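# Assemble the pet carrier and place it on the stand

## Task

Build the pet carrier: fit its door in place and close it, snap both side clips shut, and leave the finished carrier resting on the low stand.

## Robot and tools

Robot: two arms, left_arm (base at (+0.067, +0.477, 0) m, quat_wxyz (+1.000, 0, 0, -0.017)) and right_arm (base at (-0.020, -0.324, 0) m, quat_wxyz (+1.000, 0, 0, -0.016)). The right arm has a right hand and the left arm a mirrored left hand. Each hand has index, middle and ring fingers plus a thumb, driven by 16 motors, with rubber tips on the last 0.03 m of each digit. A rigid mast sticks out at the wrist on the palm side and can collide with things. A camera stand sits on the floor behind the arms.

Frame: all positions, orientations, velocities and offsets use the scene frame. Its origin is at table-top height, halfway between the nominal bases; +z points up, +x out across the table, and left_arm is on the +y side. Image left/right does not match arm names. Hand point axes (right hand): +z along the straight fingers toward the tips, +y out of the palm face, +x across the palm away from the thumb; on the left hand +x points toward the thumb.

The row: every call that moves something uses rows of exactly 48 numbers, each in [-1, 1], covering both arms even if one is idle. Order: left dx, dy, dz, rx, ry, rz; left 16 hand numbers; left current_limit, speed; then the same 24 for the right arm. The 16 hand numbers go index_mcp, index_abd, index_pip, index_dip, middle_mcp, middle_abd, middle_pip, middle_dip, ring_mcp, ring_abd, ring_pip, ring_dip, thumb_cmc, thumb_axl, thumb_mcp, thumb_ipl. Result lists use this same order.

Pose numbers are offsets, not poses: they shift the arm's Hand target as it stood when the action or move began, along scene axes. 1.0 equals 0.6 m for dx, dy, dz and 180 degrees for the rotation vector rx, ry, rz, which turns the hand about the Hand target position. All rows of one action, and all targets in one move list, count from that same starting Hand target, so sending the same offset in a new call moves further. Six zeros re-request the current Hand target. Per control step the controller clips the command to 70 mm and 16 degrees from the measured hand pose, so the hand may settle short; a later call (even all zeros) asks again, or you can add the missing distance.

Hand numbers are absolute goal angles, scaled between each hinge's two stops; -1 generally curls. Straight values: _mcp +0.75, _abd +0.00, _pip +0.58, _dip +0.70, thumb_cmc +0.71, thumb_axl +0.68, thumb_mcp +0.23, thumb_ipl +0.17. A 0 is a real goal; to leave a hand unchanged, copy back its hand_goal, hand_current_limit and hand_speed. current_limit maps -1..+1 to 0..550 mA (floor 11 mA); very low values may not lift a finger. speed gives (speed + 1) / 2 of 8.5 rad/s. Initially current_limit +0.4, speed -0.6; settings persist. A finger only presses while its goal lies past the object surface.

Tools:
execute_actions(actions, cameras): actions is a list of actions, each up to 15 rows, one row per 1/30 s step; a short action repeats its last row. Empty actions returns images and full state.
move(target, speed, blend, blocking, cameras): target is one row or a list of up to 15 rows (offsets as above). speed in m/s, 0.002 to 1, default 0.25 (turn rate twice that in rad/s), one value or one per target. blend in m rounds corners; 0 stops at each. Paths are straight, end together, last at least 0.5 s and are cut at 10 s. They do not avoid obstacles or the other arm; faster means more lag, overshoot and harder hits. Avoid paths close to an arm's own base. blocking=false returns after about 0.5 s while the move continues.
wait(seconds 0 to 10), stop() brakes a running move, zoom_image(camera, region [x0, y0, x1, y1], at most 504 by 504 pixels), clear_fault(arm: left_arm or right_arm), finished_scene(scene 1).
Cameras: cam_head_left, cam_head_right, cam_high, cam_low (896x504), cam_left_wrist, cam_right_wrist (672x504). Use ["all"] or names.

Results: per arm end_effector_position (m), end_effector_quat_wxyz, velocities (m/s, rad/s), Hand target (the base for the next offsets), joint positions and torques, and per hand hand_goal, hand_measured, hand_current_ma, hand_state (moving, goal, blocked, overload), hand_current_limit, hand_speed. A move adds a move: line such as done, off_target, moving, held or fault; unnamed arms are done. limits=paced means clipping, limits=held means checks withheld steps. Neither done nor off_target proves contact.

Avoid: letting any part fall or leaving it off the table; dropping or releasing moving parts; fast impacts or hard pushes, especially into fixed or heavy objects; any contact or squeezing between the two arms or hands. Joint contact limits (N m): waist 57, shoulder 57, elbow 47.5, forearm roll 25.6, wrist pitch 15.3, wrist roll 16.9; exceeding one causes a TORQUE FAULT that needs clear_fault. A hand motor at 495 mA or more for 5 s shuts off for 10 s. Holding loads or straining against unreachable poses heats motors: MOTOR HOT appears at 65 °C, and at 80 °C the arm brakes for 30 to 60 s. After a HAND FAULT line, further motion calls in that reply are skipped. To end a push, command the target back past the hand point. Loose objects may occasionally be nudged by outside disturbances.

Each tool is called as a command line: name --argument value for each argument, lists and objects as JSON in quotes; but a table of rows of numbers goes row by row, as --pt "numbers of a row", without its own name.

## Session

execute_actions --actions '[]'

Scene clock: 0.00 s.
left_arm: end_effector_position=(+0.1413, +0.8151, +0.2148) hand_goal=(+0.754, +0.000, +0.576, +0.696, +0.754, +0.000, +0.576, +0.696, +0.754, +0.000, +0.576, +0.696, +0.714, +0.678, +0.226, +0.168) hand_measured=(+0.754, +0.000, +0.576, +0.696, +0.754, +0.000, +0.576, +0.696, +0.754, +0.000, +0.576, +0.696, +0.714, +0.678, +0.226, +0.168) hand_current_ma=(+0, +0, +0, +0, +0, +0, +0, +0, +0, +0, +0, +0, +0, +0, +0, +0) hand_state=(goal, goal, goal, goal, goal, goal, goal, goal, goal, goal, goal, goal, goal, goal, goal, goal) hand_current_limit=0.40 hand_speed=-0.60 end_effector_quat_wxyz=(-0.013, +0.981, -0.193, -0.017) | right_arm: end_effector_position=(-0.0171, -0.1541, +0.2123) hand_goal=(+0.754, +0.000, +0.576, +0.696, +0.754, +0.000, +0.576, +0.696, +0.754, +0.000, +0.576, +0.696, +0.714, +0.678, +0.226, +0.168) hand_measured=(+0.754, +0.000, +0.576, +0.696, +0.754, +0.000, +0.576, +0.696, +0.754, +0.000, +0.576, +0.696, +0.714, +0.678, +0.226, +0.168) hand_current_ma=(+0, +0, +0, +0, +0, +0, +0, +0, +0, +0, +0, +0, +0, +0, +0, +0) hand_state=(goal, goal, goal, goal, goal, goal, goal, overload, goal, goal, goal, goal, goal, goal, goal, goal) hand_current_limit=0.40 hand_speed=-0.60 end_effector_quat_wxyz=(+0.099, +0.630, -0.635, +0.437)
Joint positions: left_arm=[1.39 -0.246 -0.736 0.076 -0.466 -1.466] | right_arm=[1.663 -0.104 -0.428 -0.42 -1.221 0.403]
Joint velocities: within noise
Joint torques (N m): no reading
Hand target: left_arm +0.1413, +0.8151, +0.2148; -0.013, +0.981, -0.193, -0.017 | right_arm -0.0171, -0.1541, +0.2123; +0.099, +0.630, -0.635, +0.437

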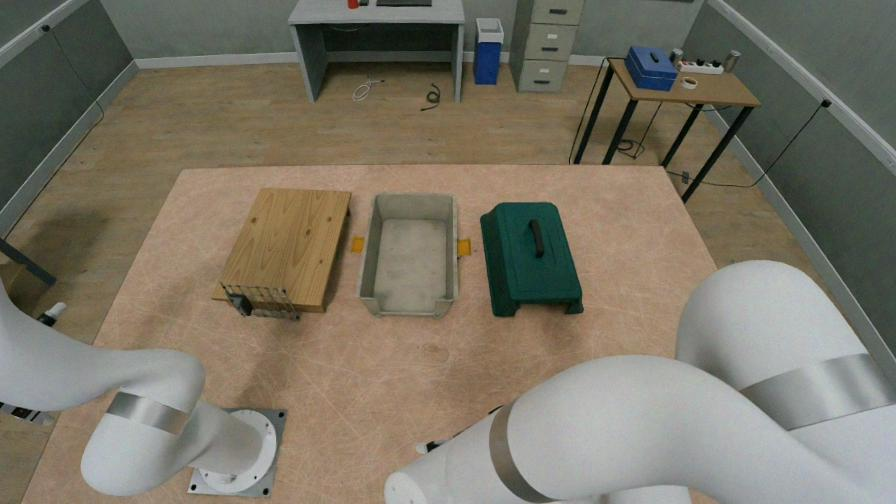

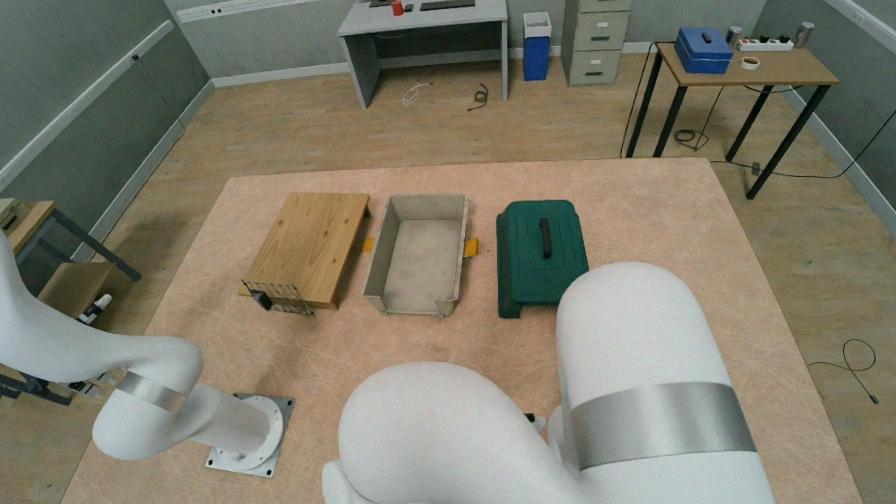

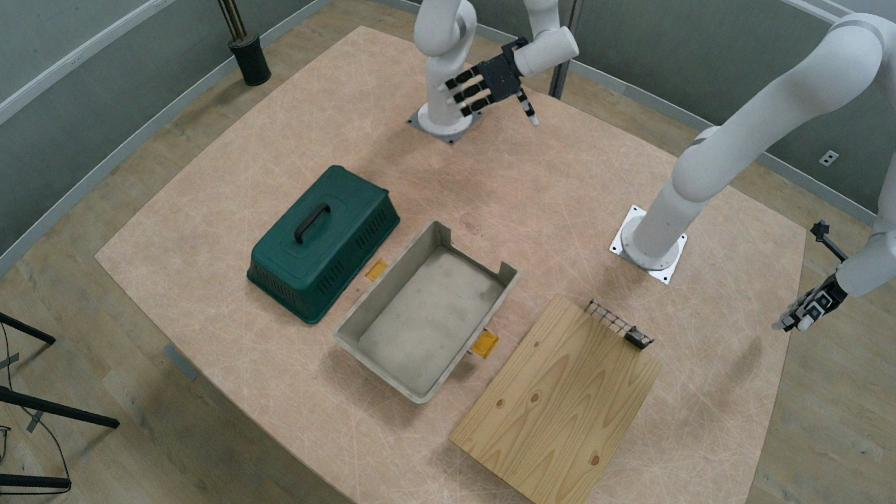

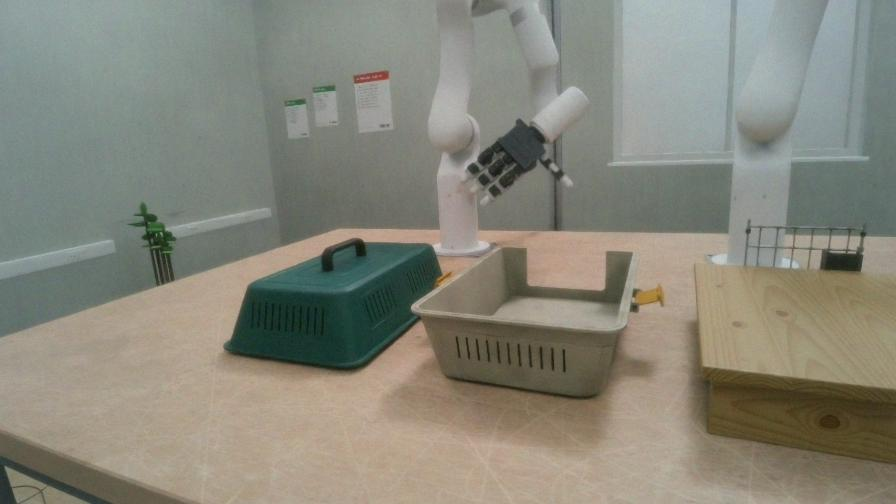

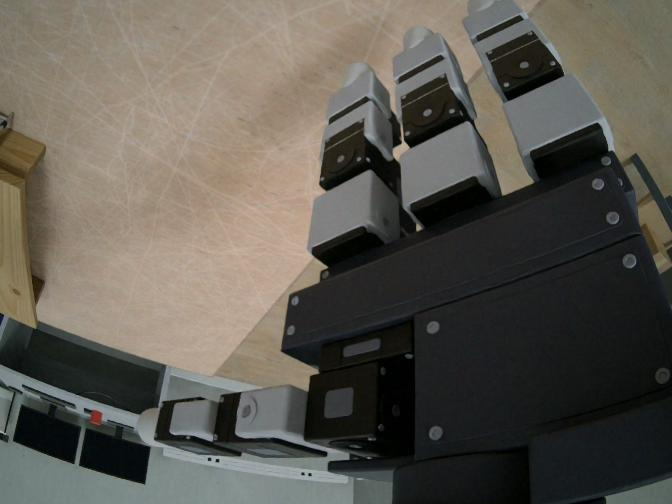

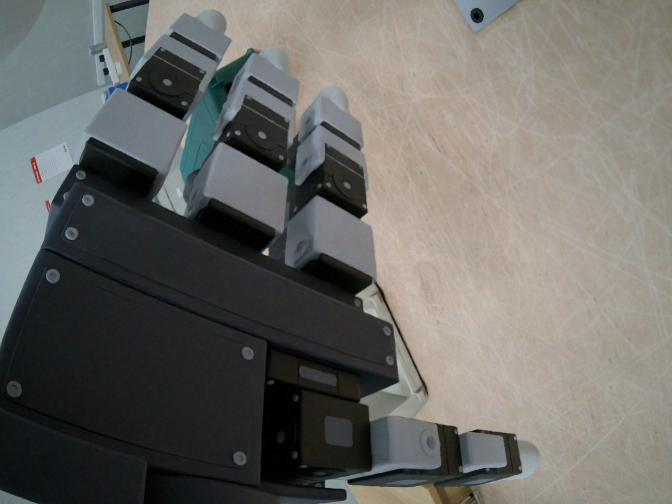

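zoom_image --camera "cam_head_left" --region '[200, 170, 400, 330]'

zoom_image --camera "cam_head_left" --region '[340, 180, 600, 330]'

zoom_image --camera "cam_high" --region '[540, 270, 700, 390]'

zoom_image --camera "cam_high" --region '[320, 210, 540, 410]'

zoom_image --camera "cam_low" --region '[680, 200, 896, 350]'

zoom_image --camera "cam_low" --region '[400, 230, 680, 410]'

zoom_image --camera "cam_low" --region '[210, 220, 470, 390]'

zoom_image --camera "cam_high" --region '[230, 150, 430, 340]'

Scaled by 2.520 from the camera's 896x504 image, which has a finer 1280x720 frame.

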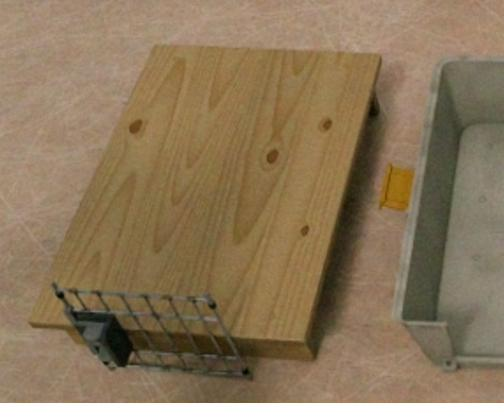

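Scaled by 1.938 from the camera's 896x504 image, which has a finer 1280x720 frame.

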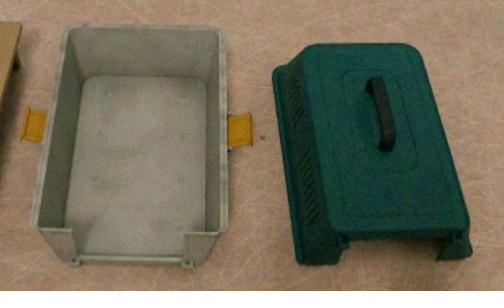

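Scaled by 3.150 from the camera's 896x504 image, which has a finer 1280x720 frame.

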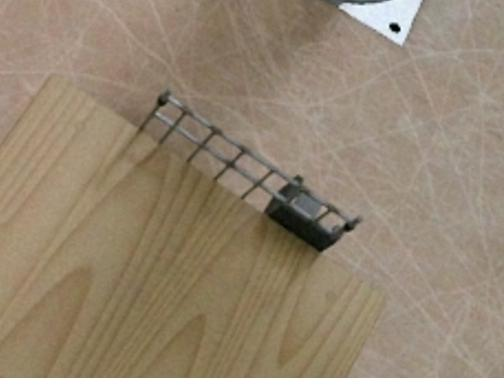

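Scaled by 2.291 from the camera's 896x504 image, which has a finer 1280x720 frame.

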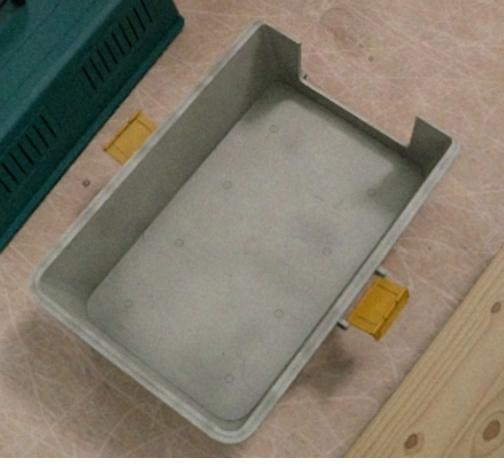

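Scaled by 2.333 from the camera's 896x504 image, which has a finer 1280x720 frame.

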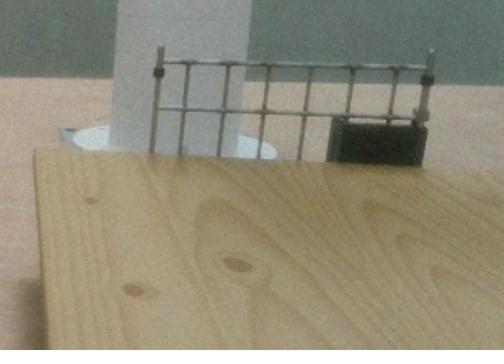

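Scaled by 1.800 from the camera's 896x504 image, which has a finer 1280x720 frame.

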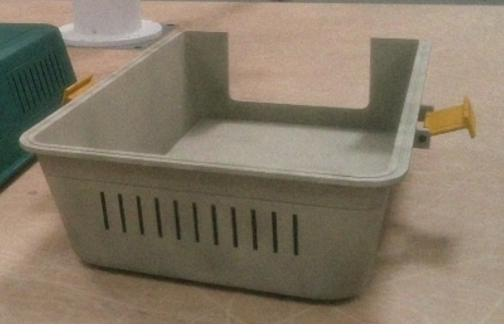

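Scaled by 1.938 from the camera's 896x504 image, which has a finer 1280x720 frame.

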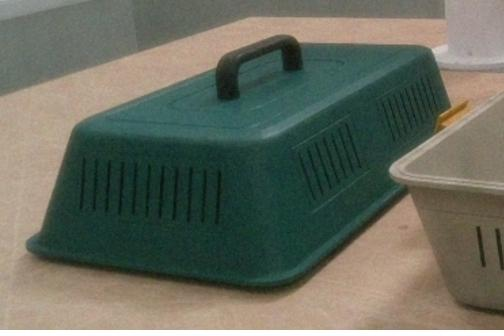

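Scaled by 2.520 from the camera's 896x504 image, which has a finer 1280x720 frame.

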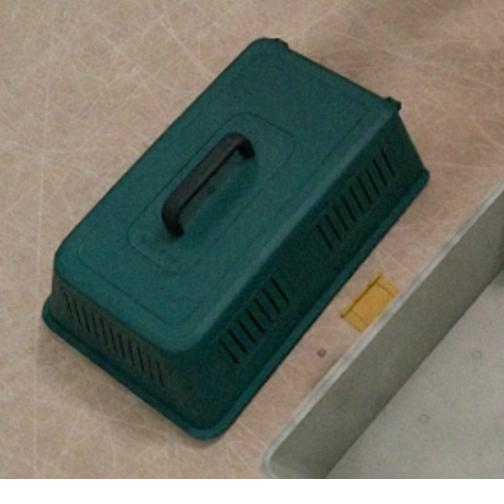

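move --target '[0,0,0,0,0,0,0.754,0,0.576,0.696,0.754,0,0.576,0.696,0.754,0,0.576,0.696,0.714,0.678,0.226,0.168,0.4,-0.6,0.312,0.39,0.1,0.2948,0.0631,-0.2053,0.754,0,0.576,0.696,0.754,0,0.576,0.696,0.754,0,0.576,0.696,0.714,0.678,0.226,0.168,0.4,-0.6]' --cameras '["cam_right_wrist","cam_head_left"]' --speed 0.15

Scene clock: 260.40 s.
left_arm: end_effector_position=(+0.1413, +0.8151, +0.2148) hand_goal=(+0.754, +0.000, +0.576, +0.696, +0.754, +0.000, +0.576, +0.696, +0.754, +0.000, +0.576, +0.696, +0.714, +0.678, +0.226, +0.168) hand_measured=(+0.754, +0.000, +0.576, +0.696, +0.754, +0.000, +0.576, +0.696, +0.754, +0.000, +0.576, +0.696, +0.714, +0.678, +0.224, +0.168) hand_current_ma=(-3, +0, +2, +0, -3, +0, +2, +0, -3, +0, +2, +0, +1, -3, -9, -1) hand_state=(goal, goal, goal, goal, goal, goal, goal, goal, goal, goal, goal, goal, goal, goal, goal, goal) hand_current_limit=0.40 hand_speed=-0.60 end_effector_quat_wxyz=(-0.013, +0.981, -0.193, -0.017) | right_arm: end_effector_position=(+0.1701, +0.0799, +0.2723) hand_goal=(+0.754, +0.000, +0.576, +0.696, +0.754, +0.000, +0.576, +0.696, +0.754, +0.000, +0.576, +0.696, +0.714, +0.678, +0.226, +0.168) hand_measured=(+0.752, +0.000, +0.576, +0.696, +0.750, +0.000, +0.576, +0.696, +0.752, +0.000, +0.576, +0.696, +0.712, +0.678, +0.224, +0.168) hand_current_ma=(-3, +0, +0, +0, -3, +0, +0, +0, -2, +0, +0, +0, -2, -1, -2, +0) hand_state=(goal, goal, goal, goal, goal, goal, goal, overload, goal, goal, goal, goal, goal, goal, goal, goal) hand_current_limit=0.40 hand_speed=-0.60 end_effector_quat_wxyz=(-0.001, -0.420, +0.908, +0.000)
Joint positions: left_arm=[1.39 -0.246 -0.736 0.076 -0.466 -1.466] | right_arm=[0.975 -0.103 -0.722 0.001 -0.621 0.074]
Joint torques (N m): left_arm=[-1.24 20.48 -19.61 0.07 0.08 0.11] | right_arm=[-1.16 26.6 -21.21 1.03 0.14 -0.16]
Hand target: left_arm +0.1413, +0.8151, +0.2148; -0.013, +0.981, -0.193, -0.017 | right_arm +0.1701, +0.0799, +0.2723; -0.001, -0.420, +0.908, +0.000
Off the commanded pose: left_arm 0.000 m, 0 deg | right_arm 0.000 m, 0 deg.
move: done
camera_calibration:
cam_right_wrist: T_world_to_cam=[[0.0331559, 0.998938, 0.0319829, -0.0621995], [0.636508, -0.0457766, 0.76991, -0.371237], [0.770557, -0.00516972, -0.63735, 0.169025], [0, 0, 0, 1]] pos_world=[0.108113, 0.0460134, 0.395537]
Images, in order (width x height): cam_head_left 896x504, cam_right_wrist 672x504.

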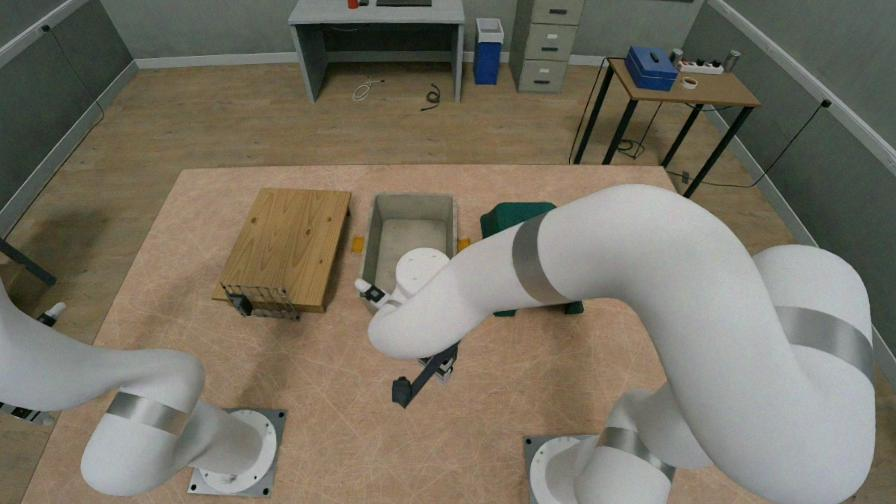

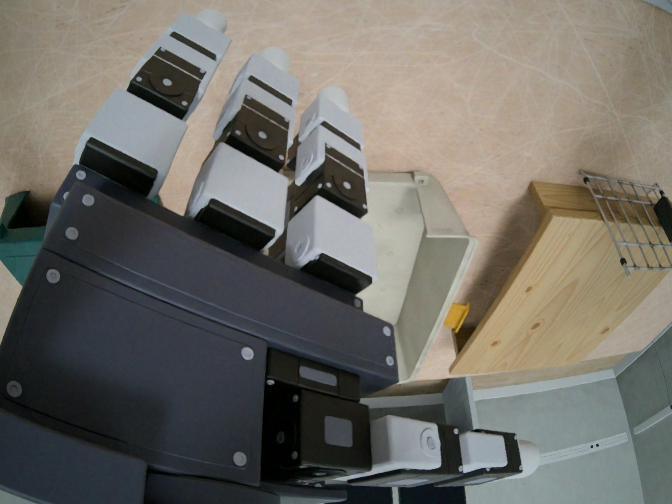

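zoom_image --camera "cam_right_wrist" --region '[550, 150, 672, 290]'

zoom_image --camera "cam_right_wrist" --region '[350, 150, 530, 390]'

Scaled by 3.600 from the camera's 672x504 image, which has a finer 960x720 frame.

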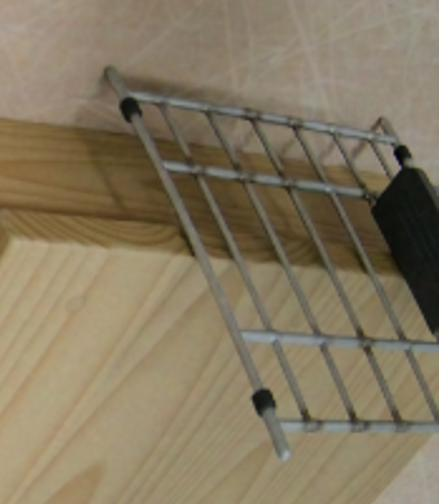

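Scaled by 2.100 from the camera's 672x504 image, which has a finer 960x720 frame.

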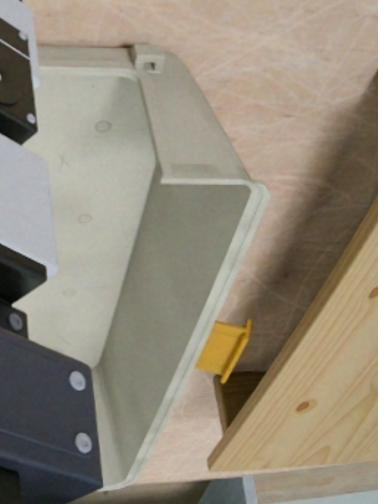

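move --target '[0,0,0,0,0,0,0.754,0,0.576,0.696,0.754,0,0.576,0.696,0.754,0,0.576,0.696,0.714,0.678,0.226,0.168,0.4,-0.6,0.05,-0.267,0,0,0,0,0.754,0,0.576,0.696,0.754,0,0.576,0.696,0.754,0,0.576,0.696,0.714,0.678,0.226,0.168,0.4,-0.6]' --cameras '["cam_right_wrist"]' --speed 0.15

zoom_image --camera "cam_right_wrist" --region '[350, 150, 530, 390]'

Scene clock: 277.67 s.
left_arm: end_effector_position=(+0.1413, +0.8151, +0.2148) hand_goal=(+0.754, +0.000, +0.576, +0.696, +0.754, +0.000, +0.576, +0.696, +0.754, +0.000, +0.576, +0.696, +0.714, +0.678, +0.226, +0.168) hand_measured=(+0.754, +0.000, +0.576, +0.696, +0.754, +0.000, +0.576, +0.696, +0.754, +0.000, +0.576, +0.696, +0.714, +0.678, +0.224, +0.168) hand_current_ma=(-3, +0, +2, +0, -3, +0, +2, +0, -3, +0, +2, +0, +1, -3, -9, -1) hand_state=(goal, goal, goal, goal, goal, goal, goal, goal, goal, goal, goal, goal, goal, goal, goal, goal) hand_current_limit=0.40 hand_speed=-0.60 end_effector_quat_wxyz=(-0.013, +0.981, -0.193, -0.017) | right_arm: end_effector_position=(+0.2001, -0.0803, +0.2723) hand_goal=(+0.754, +0.000, +0.576, +0.696, +0.754, +0.000, +0.576, +0.696, +0.754, +0.000, +0.576, +0.696, +0.714, +0.678, +0.226, +0.168) hand_measured=(+0.752, +0.000, +0.576, +0.696, +0.752, +0.000, +0.576, +0.696, +0.752, +0.000, +0.576, +0.696, +0.712, +0.678, +0.224, +0.168) hand_current_ma=(-2, +0, +0, +0, -3, +0, +0, +0, -2, +0, +0, +0, -2, -1, -2, +0) hand_state=(goal, goal, goal, goal, goal, goal, goal, overload, goal, goal, goal, goal, goal, goal, goal, goal) hand_current_limit=0.40 hand_speed=-0.60 end_effector_quat_wxyz=(-0.001, -0.420, +0.908, +0.000)
Joint positions: left_arm=[1.39 -0.246 -0.736 0.076 -0.466 -1.466] | right_arm=[0.596 0.129 -0.494 0 -0.624 -0.304]
Joint torques (N m): left_arm=[-0.64 20.98 -19.24 -0.05 0.11 0.06] | right_arm=[-2.14 17.4 -18.95 0.86 0.11 -0.05]
Hand target: left_arm +0.1413, +0.8151, +0.2148; -0.013, +0.981, -0.193, -0.017 | right_arm +0.2001, -0.0803, +0.2723; -0.001, -0.420, +0.908, +0.000
Off the commanded pose: left_arm 0.000 m, 0 deg | right_arm 0.000 m, 0 deg.
move: done
camera_calibration:
cam_right_wrist: T_world_to_cam=[[0.0331559, 0.998938, 0.0319829, 0.0968357], [0.636508, -0.0457766, 0.76991, -0.397665], [0.770557, -0.00516972, -0.63735, 0.145081], [0, 0, 0, 1]] pos_world=[0.138113, -0.114187, 0.395537]
Images, in order (width x height): cam_right_wrist 672x504.

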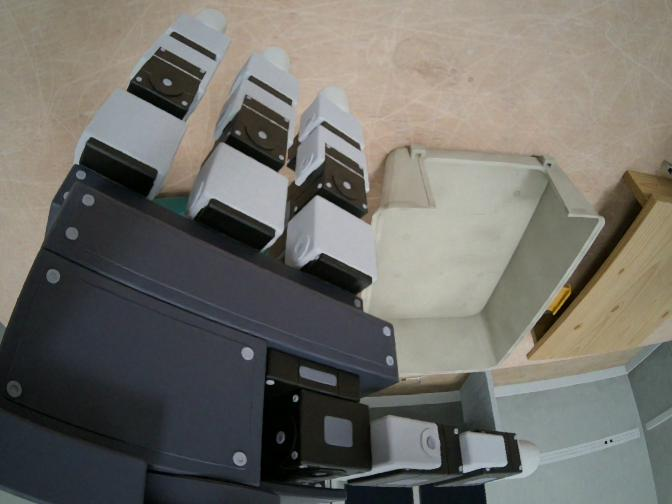

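Scaled by 2.100 from the camera's 672x504 image, which has a finer 960x720 frame.

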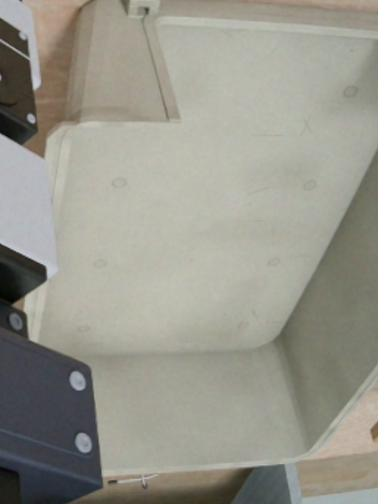

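zoom_image --camera "cam_right_wrist" --region '[370, 130, 470, 220]'

zoom_image --camera "cam_right_wrist" --region '[500, 130, 620, 240]'

Scaled by 5.040 from the camera's 672x504 image, which has a finer 960x720 frame.

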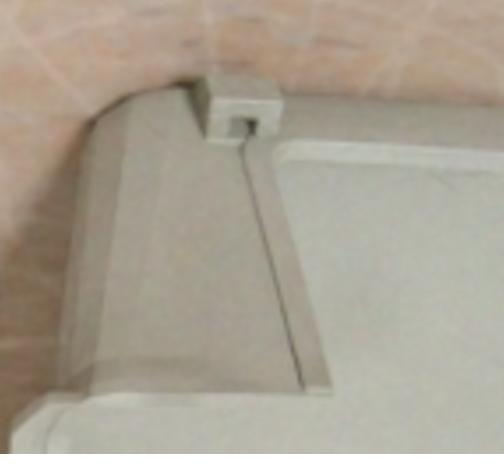

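Scaled by 4.200 from the camera's 672x504 image, which has a finer 960x720 frame.

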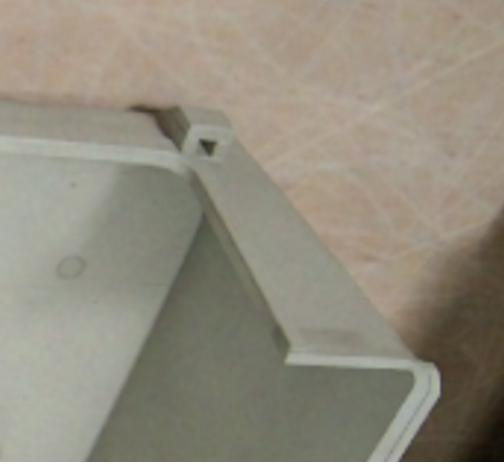

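move --target '[0.215,-0.525,0.058,0,0,-0.148,0.754,0,0.576,0.696,0.754,0,0.576,0.696,0.754,0,0.576,0.696,0.714,0.678,0.226,0.168,0.4,-0.6,0,0,0,0,0,0,0.754,0,0.576,0.696,0.754,0,0.576,0.696,0.754,0,0.576,0.696,0.714,0.678,0.226,0.168,0.4,-0.6]' --cameras '["cam_left_wrist","cam_head_left","cam_head_right"]' --speed 0.15

zoom_image --camera "cam_left_wrist" --region '[60, 60, 330, 330]'

Scene clock: 299.53 s.
left_arm: end_effector_position=(+0.2703, +0.5001, +0.2496) hand_goal=(+0.754, +0.000, +0.576, +0.696, +0.754, +0.000, +0.576, +0.696, +0.754, +0.000, +0.576, +0.696, +0.714, +0.678, +0.226, +0.168) hand_measured=(+0.754, +0.000, +0.576, +0.696, +0.754, +0.000, +0.576, +0.696, +0.754, +0.000, +0.576, +0.696, +0.714, +0.678, +0.224, +0.168) hand_current_ma=(-3, +0, +2, +0, -3, +0, +2, +0, -3, +0, +2, +0, +1, -3, -9, -1) hand_state=(goal, goal, goal, goal, goal, goal, goal, goal, goal, goal, goal, goal, goal, goal, goal, goal) hand_current_limit=0.40 hand_speed=-0.60 end_effector_quat_wxyz=(-0.017, +0.910, -0.414, -0.013) | right_arm: end_effector_position=(+0.2001, -0.0803, +0.2723) hand_goal=(+0.754, +0.000, +0.576, +0.696, +0.754, +0.000, +0.576, +0.696, +0.754, +0.000, +0.576, +0.696, +0.714, +0.678, +0.226, +0.168) hand_measured=(+0.752, +0.000, +0.576, +0.696, +0.752, +0.000, +0.576, +0.696, +0.752, +0.000, +0.576, +0.696, +0.712, +0.678, +0.224, +0.168) hand_current_ma=(-2, +0, +0, +0, -3, +0, +0, +0, -2, +0, +0, +0, -2, -1, -2, +0) hand_state=(goal, goal, goal, goal, goal, goal, goal, overload, goal, goal, goal, goal, goal, goal, goal, goal) hand_current_limit=0.40 hand_speed=-0.60 end_effector_quat_wxyz=(-0.001, -0.420, +0.908, +0.000)
Joint positions: left_arm=[0.363 0.239 -0.35 0.077 -0.586 -2.024] | right_arm=[0.596 0.129 -0.494 0 -0.624 -0.304]
Joint torques (N m): left_arm=[-1.96 7.08 -21.91 0.3 -0.05 -0.14] | right_arm=[-2.35 16.37 -19.97 1.34 0.06 -0.09]
Hand target: left_arm +0.2703, +0.5001, +0.2496; -0.017, +0.910, -0.414, -0.013 | right_arm +0.2001, -0.0803, +0.2723; -0.001, -0.420, +0.908, +0.000
Off the commanded pose: left_arm 0.000 m, 0 deg | right_arm 0.000 m, 0 deg.
move: done
camera_calibration:
cam_left_wrist: T_world_to_cam=[[-0.0391864, 0.999046, -0.0192602, -0.50877], [0.598333, 0.0388976, 0.800303, -0.445871], [0.800289, 0.019837, -0.599287, 0.0400717], [0, 0, 0, 1]] pos_world=[0.214774, 0.524833, 0.371047]
Images, in order (width x height): cam_head_left 896x504, cam_head_right 896x504, cam_left_wrist 672x504.

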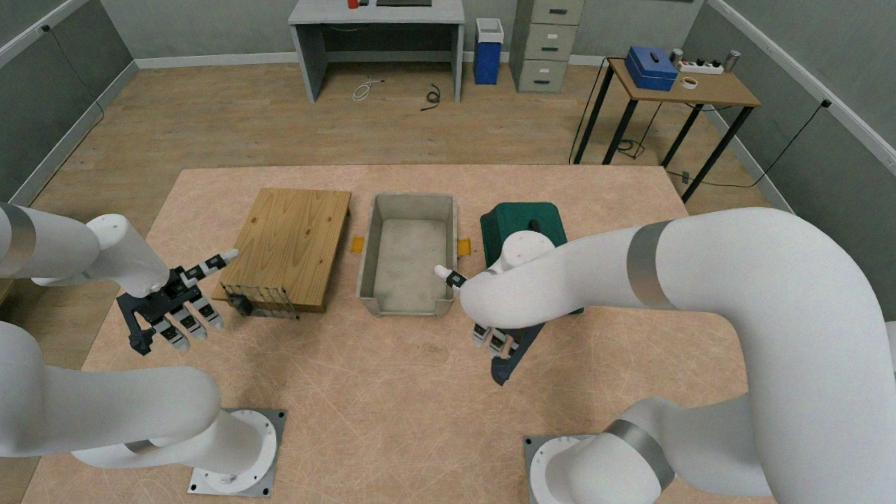

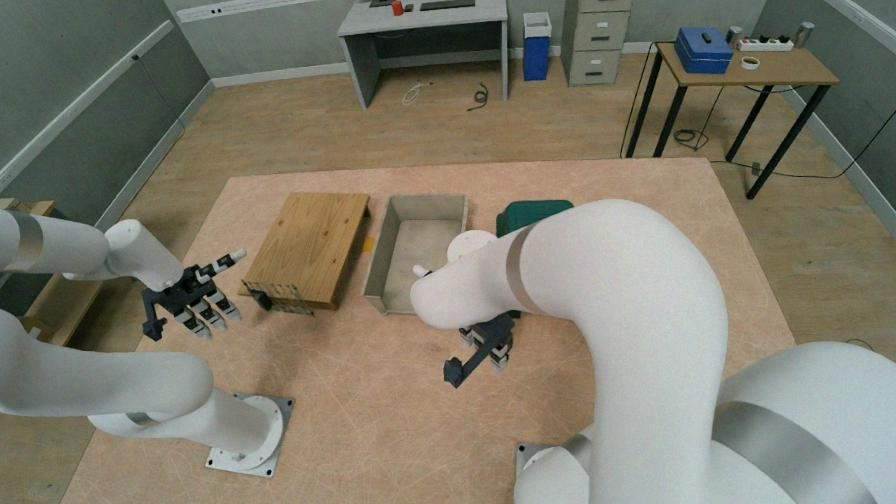

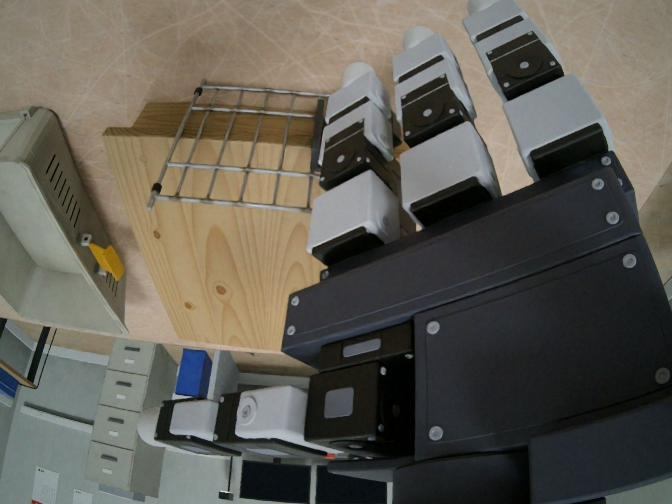

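Scaled by 1.867 from the camera's 672x504 image, which has a finer 960x720 frame.

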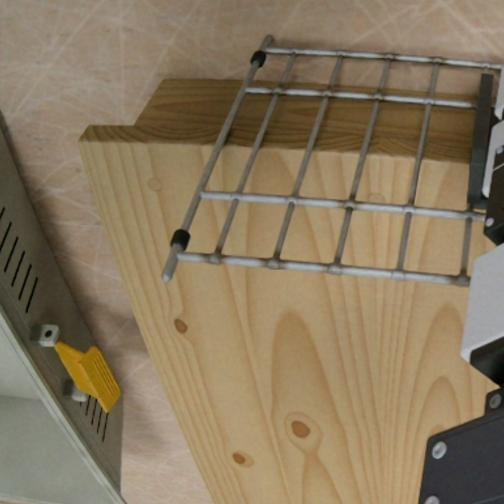

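move --target '[0,0.18,-0.03,0,0,0,0.754,0,0.576,0.696,0.754,0,0.576,0.696,0.754,0,0.576,0.696,0.714,0.678,0.226,0.168,0.4,-0.6,0,0,0,0,0,0,0.754,0,0.576,0.696,0.754,0,0.576,0.696,0.754,0,0.576,0.696,0.714,0.678,0.226,0.168,0.4,-0.6]' --cameras '["cam_left_wrist"]' --speed 0.15

zoom_image --camera "cam_left_wrist" --region '[30, 40, 330, 280]'

Scene clock: 324.63 s.
left_arm: end_effector_position=(+0.2703, +0.6081, +0.2316) hand_goal=(+0.754, +0.000, +0.576, +0.696, +0.754, +0.000, +0.576, +0.696, +0.754, +0.000, +0.576, +0.696, +0.714, +0.678, +0.226, +0.168) hand_measured=(+0.754, +0.000, +0.576, +0.696, +0.754, +0.000, +0.576, +0.696, +0.754, +0.000, +0.576, +0.696, +0.714, +0.678, +0.224, +0.168) hand_current_ma=(-3, +0, +2, +0, -3, +0, +2, +0, -3, +0, +2, +0, +1, -3, -10, -1) hand_state=(goal, goal, goal, goal, goal, goal, goal, goal, goal, goal, goal, goal, goal, goal, goal, goal) hand_current_limit=0.40 hand_speed=-0.60 end_effector_quat_wxyz=(-0.017, +0.910, -0.414, -0.013) | right_arm: end_effector_position=(+0.2001, -0.0803, +0.2723) hand_goal=(+0.754, +0.000, +0.576, +0.696, +0.754, +0.000, +0.576, +0.696, +0.754, +0.000, +0.576, +0.696, +0.714, +0.678, +0.226, +0.168) hand_measured=(+0.752, +0.000, +0.576, +0.696, +0.752, +0.000, +0.576, +0.696, +0.752, +0.000, +0.576, +0.696, +0.712, +0.678, +0.224, +0.168) hand_current_ma=(-2, +0, +0, +0, -3, +0, +0, +0, -2, +0, +0, +0, -2, -1, -2, +0) hand_state=(goal, goal, goal, goal, goal, goal, goal, overload, goal, goal, goal, goal, goal, goal, goal, goal) hand_current_limit=0.40 hand_speed=-0.60 end_effector_quat_wxyz=(-0.001, -0.420, +0.908, +0.000)
Joint positions: left_arm=[0.688 0.044 -0.462 0.083 -0.491 -1.709] | right_arm=[0.596 0.129 -0.494 0 -0.624 -0.304]
Joint torques (N m): left_arm=[1.26 11.73 -20.93 -0.28 0.26 0.13] | right_arm=[-0.95 16.35 -20.06 0.38 0.1 -0.01]
Hand target: left_arm +0.2703, +0.6081, +0.2316; -0.017, +0.910, -0.414, -0.013 | right_arm +0.2001, -0.0803, +0.2723; -0.001, -0.420, +0.908, +0.000
Off the commanded pose: left_arm 0.000 m, 0 deg | right_arm 0.000 m, 0 deg.
move: done
camera_calibration:
cam_left_wrist: T_world_to_cam=[[-0.0389065, 0.999058, -0.0192237, -0.617092], [0.598347, 0.0387008, 0.800302, -0.435625], [0.800292, 0.0196345, -0.599289, 0.0273302], [0, 0, 0, 1]] pos_world=[0.214774, 0.632833, 0.353147]
Images, in order (width x height): cam_left_wrist 672x504.

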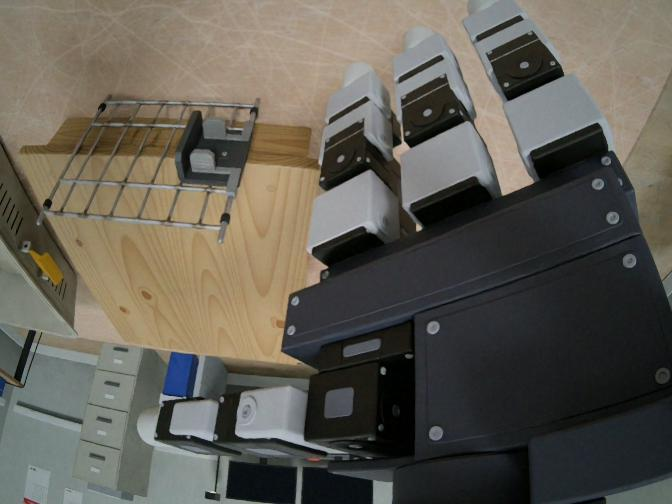

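Scaled by 1.680 from the camera's 672x504 image, which has a finer 960x720 frame.

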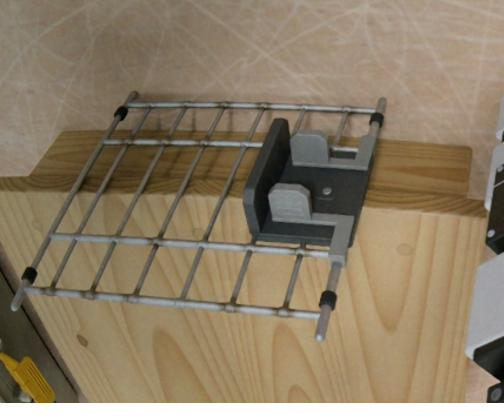

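move --pt "0.2995 -0.2635 0.214 0.0487 0 0.7406 0.754 0 0.576 0.696 0.754 0 0.576 0.696 1.0 0 0.576 0.696 -0.571 0.678 0.226 0.168 0.4 -0.6 0 0 0 0 0 0 0.754 0 0.576 0.696 0.754 0 0.576 0.696 0.754 0 0.576 0.696 0.714 0.678 0.226 0.168 0.4 -0.6" --pt "0.3995 -0.2943 0.0523 0.0487 0 0.7406 0.754 0 0.576 0.696 0.754 0 0.576 0.696 1.0 0 0.576 0.696 -0.571 0.678 0.226 0.168 0.4 -0.6 0 0 0 0 0 0 0.754 0 0.576 0.696 0.754 0 0.576 0.696 0.754 0 0.576 0.696 0.714 0.678 0.226 0.168 0.4 -0.6" --cameras '["cam_left_wrist","cam_head_left","cam_high","cam_low"]' --speed '[0.25,0.1]'

Scene clock: 433.27 s.
left_arm: end_effector_position=(+0.5100, +0.4316, +0.2630) hand_goal=(+0.754, +0.000, +0.576, +0.696, +0.754, +0.000, +0.576, +0.696, +1.000, +0.000, +0.576, +0.696, -0.570, +0.678, +0.226, +0.168) hand_measured=(+0.754, +0.000, +0.576, +0.696, +0.754, +0.000, +0.576, +0.696, +0.990, +0.000, +0.576, +0.696, -0.568, +0.678, +0.224, +0.168) hand_current_ma=(-3, +0, +2, +0, -3, +0, +2, +0, -41, +0, +2, +0, +9, -3, -10, -1) hand_state=(goal, goal, goal, goal, goal, goal, goal, goal, goal, goal, goal, goal, goal, goal, goal, goal) hand_current_limit=0.40 hand_speed=-0.60 end_effector_quat_wxyz=(-0.049, +0.737, +0.673, -0.046) | right_arm: end_effector_position=(+0.2001, -0.0803, +0.2723) hand_goal=(+0.754, +0.000, +0.576, +0.696, +0.754, +0.000, +0.576, +0.696, +0.754, +0.000, +0.576, +0.696, +0.714, +0.678, +0.226, +0.168) hand_measured=(+0.752, +0.000, +0.576, +0.696, +0.752, +0.000, +0.576, +0.696, +0.752, +0.000, +0.576, +0.696, +0.712, +0.678, +0.224, +0.168) hand_current_ma=(-2, +0, +0, +0, -3, +0, +0, +0, -2, +0, +0, +0, -2, -1, -2, +0) hand_state=(goal, goal, goal, goal, goal, goal, goal, overload, goal, goal, goal, goal, goal, goal, goal, goal) hand_current_limit=0.40 hand_speed=-0.60 end_effector_quat_wxyz=(-0.001, -0.420, +0.908, +0.000)
Joint positions: left_arm=[-0.127 -0.058 -0.675 -0.015 -0.75 -4.771] | right_arm=[0.596 0.129 -0.494 0 -0.624 -0.304]
Joint torques (N m): left_arm=[-2.75 16.83 -21.95 -0.15 0.15 -0.09] | right_arm=[-1.65 17.37 -20.68 1.22 0.26 -0.12]
Hand target: left_arm +0.5100, +0.4316, +0.2629; -0.049, +0.737, +0.673, -0.046 | right_arm +0.2001, -0.0803, +0.2723; -0.001, -0.420, +0.908, +0.000
Off the commanded pose: left_arm 0.000 m, 0 deg | right_arm 0.000 m, 0 deg.
move: done
camera_calibration:
cam_left_wrist: T_world_to_cam=[[-0.697454, -0.716227, 0.0240066, 0.633985], [-0.347879, 0.367668, 0.862439, -0.272992], [-0.626529, 0.59316, -0.505591, 0.313328], [0, 0, 0, 1]] pos_world=[0.543517, 0.368594, 0.378635]
Images, in order (width x height): cam_head_left 896x504, cam_high 896x504, cam_low 896x504, cam_left_wrist 672x504.

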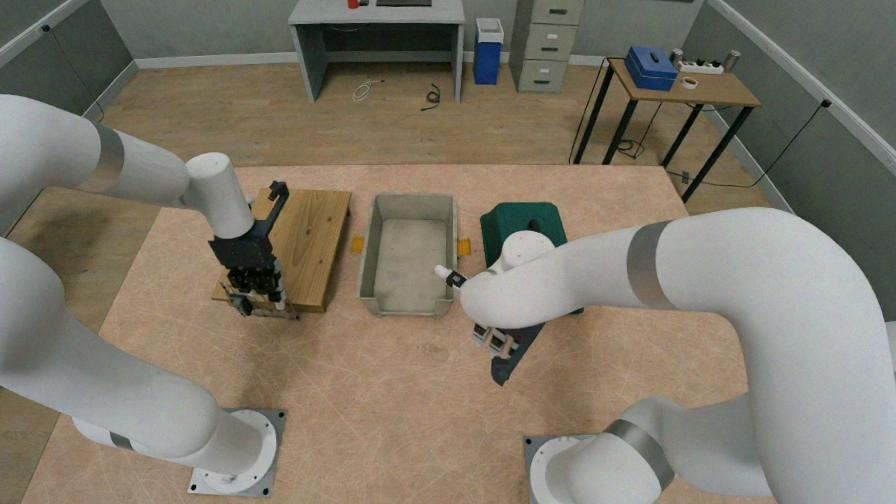

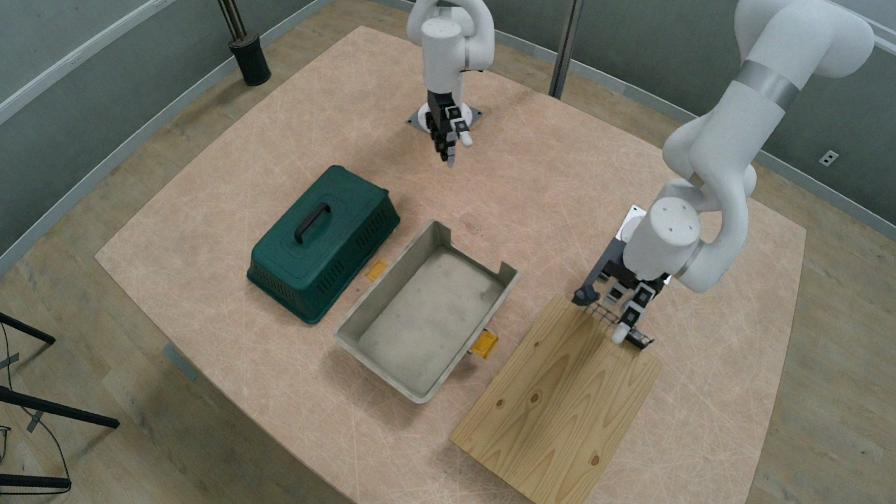

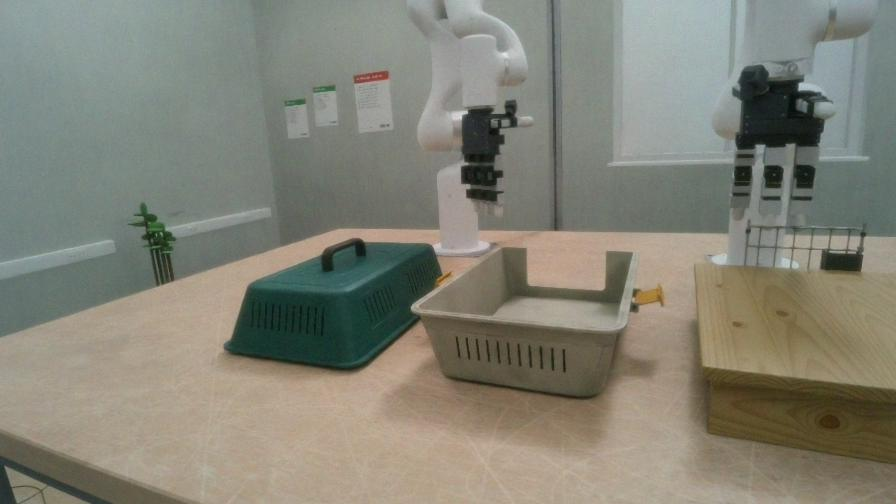

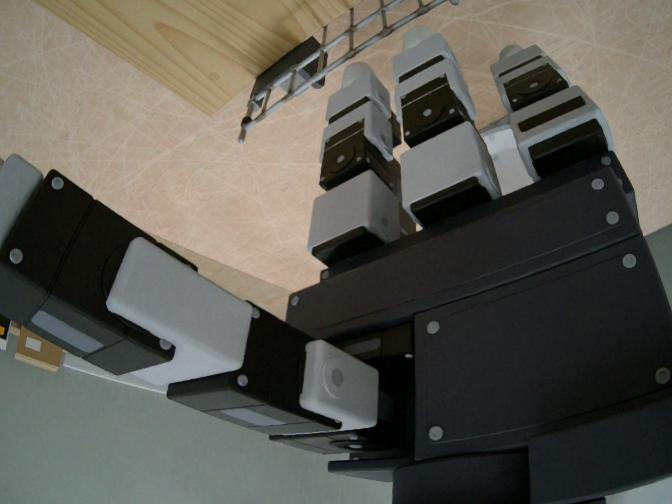

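zoom_image --camera "cam_left_wrist" --region '[200, 0, 500, 200]'

zoom_image --camera "cam_low" --region '[700, 60, 896, 280]'

zoom_image --camera "cam_high" --region '[540, 180, 700, 370]'

Scaled by 1.680 from the camera's 672x504 image, which has a finer 960x720 frame.

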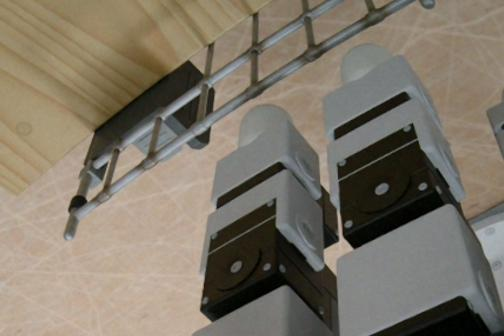

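Scaled by 2.291 from the camera's 896x504 image, which has a finer 1280x720 frame.

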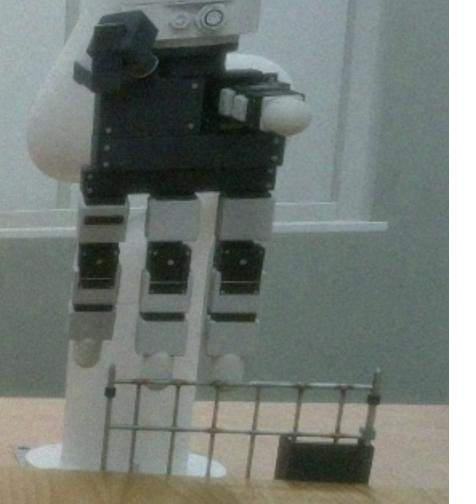

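Scaled by 2.653 from the camera's 896x504 image, which has a finer 1280x720 frame.

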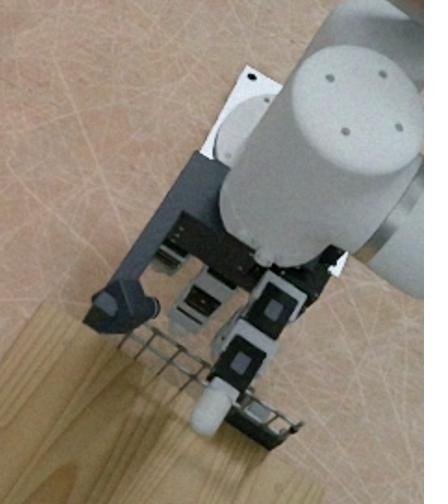

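move --target '[-0.0433,0.0107,-0.005,-0.0026,-0.0288,0.0022,0.754,0,0.576,0.696,0.754,0,0.576,0.696,1.0,0,0.576,0.696,-0.571,0.678,0.226,0.168,0.4,-0.6,0,0,0,0,0,0,0.754,0,0.576,0.696,0.754,0,0.576,0.696,0.754,0,0.576,0.696,0.714,0.678,0.226,0.168,0.4,-0.6]' --cameras '["cam_left_wrist"]' --speed 0.1

zoom_image --camera "cam_left_wrist" --region '[200, 0, 500, 200]'

Scene clock: 473.63 s.
left_arm: end_effector_position=(+0.4841, +0.4380, +0.2599) hand_goal=(+0.754, +0.000, +0.576, +0.696, +0.754, +0.000, +0.576, +0.696, +1.000, +0.000, +0.576, +0.696, -0.570, +0.678, +0.226, +0.168) hand_measured=(+0.752, +0.000, +0.576, +0.696, +0.752, +0.000, +0.576, +0.696, +0.990, +0.000, +0.576, +0.696, -0.568, +0.678, +0.224, +0.168) hand_current_ma=(-4, +0, +2, +0, -4, +0, +2, +0, -41, +0, +2, +0, +9, -3, -10, -1) hand_state=(goal, goal, goal, goal, goal, goal, goal, goal, goal, goal, goal, goal, goal, goal, goal, goal) hand_current_limit=0.40 hand_speed=-0.60 end_effector_quat_wxyz=(-0.016, +0.736, +0.677, -0.015) | right_arm: end_effector_position=(+0.2001, -0.0803, +0.2723) hand_goal=(+0.754, +0.000, +0.576, +0.696, +0.754, +0.000, +0.576, +0.696, +0.754, +0.000, +0.576, +0.696, +0.714, +0.678, +0.226, +0.168) hand_measured=(+0.752, +0.000, +0.576, +0.696, +0.752, +0.000, +0.576, +0.696, +0.752, +0.000, +0.576, +0.696, +0.712, +0.678, +0.224, +0.168) hand_current_ma=(-2, +0, +0, +0, -3, +0, +0, +0, -2, +0, +0, +0, -2, -1, -2, +0) hand_state=(goal, goal, goal, goal, goal, goal, goal, overload, goal, goal, goal, goal, goal, goal, goal, goal) hand_current_limit=0.40 hand_speed=-0.60 end_effector_quat_wxyz=(-0.001, -0.420, +0.908, +0.000)
Joint positions: left_arm=[-0.127 0.045 -0.546 -0.007 -0.634 -4.783] | right_arm=[0.596 0.129 -0.494 0 -0.624 -0.304]
Joint torques (N m): left_arm=[-1.54 14.52 -20.24 0.24 0.33 -0.06] | right_arm=[-2.17 17.61 -19.95 0.57 0.09 0.02]
Hand target: left_arm +0.4841, +0.4380, +0.2599; -0.016, +0.736, +0.677, -0.015 | right_arm +0.2001, -0.0803, +0.2723; -0.001, -0.420, +0.908, +0.000
Off the commanded pose: left_arm 0.000 m, 0 deg | right_arm 0.000 m, 0 deg.
move: done
camera_calibration:
cam_left_wrist: T_world_to_cam=[[-0.692045, -0.721101, -0.0329716, 0.634838], [-0.426707, 0.371817, 0.824423, -0.235594], [-0.582233, 0.584607, -0.565013, 0.289468], [0, 0, 0, 1]] pos_world=[0.507345, 0.376155, 0.378714]
Images, in order (width x height): cam_left_wrist 672x504.

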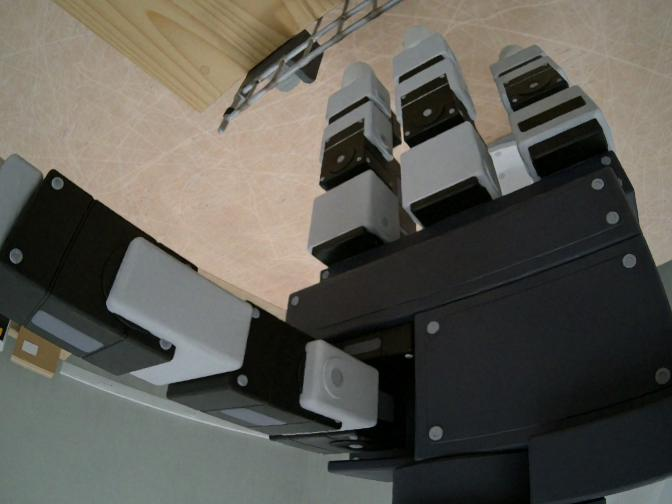

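Scaled by 1.680 from the camera's 672x504 image, which has a finer 960x720 frame.

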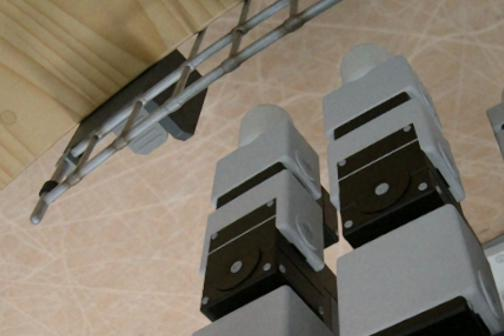

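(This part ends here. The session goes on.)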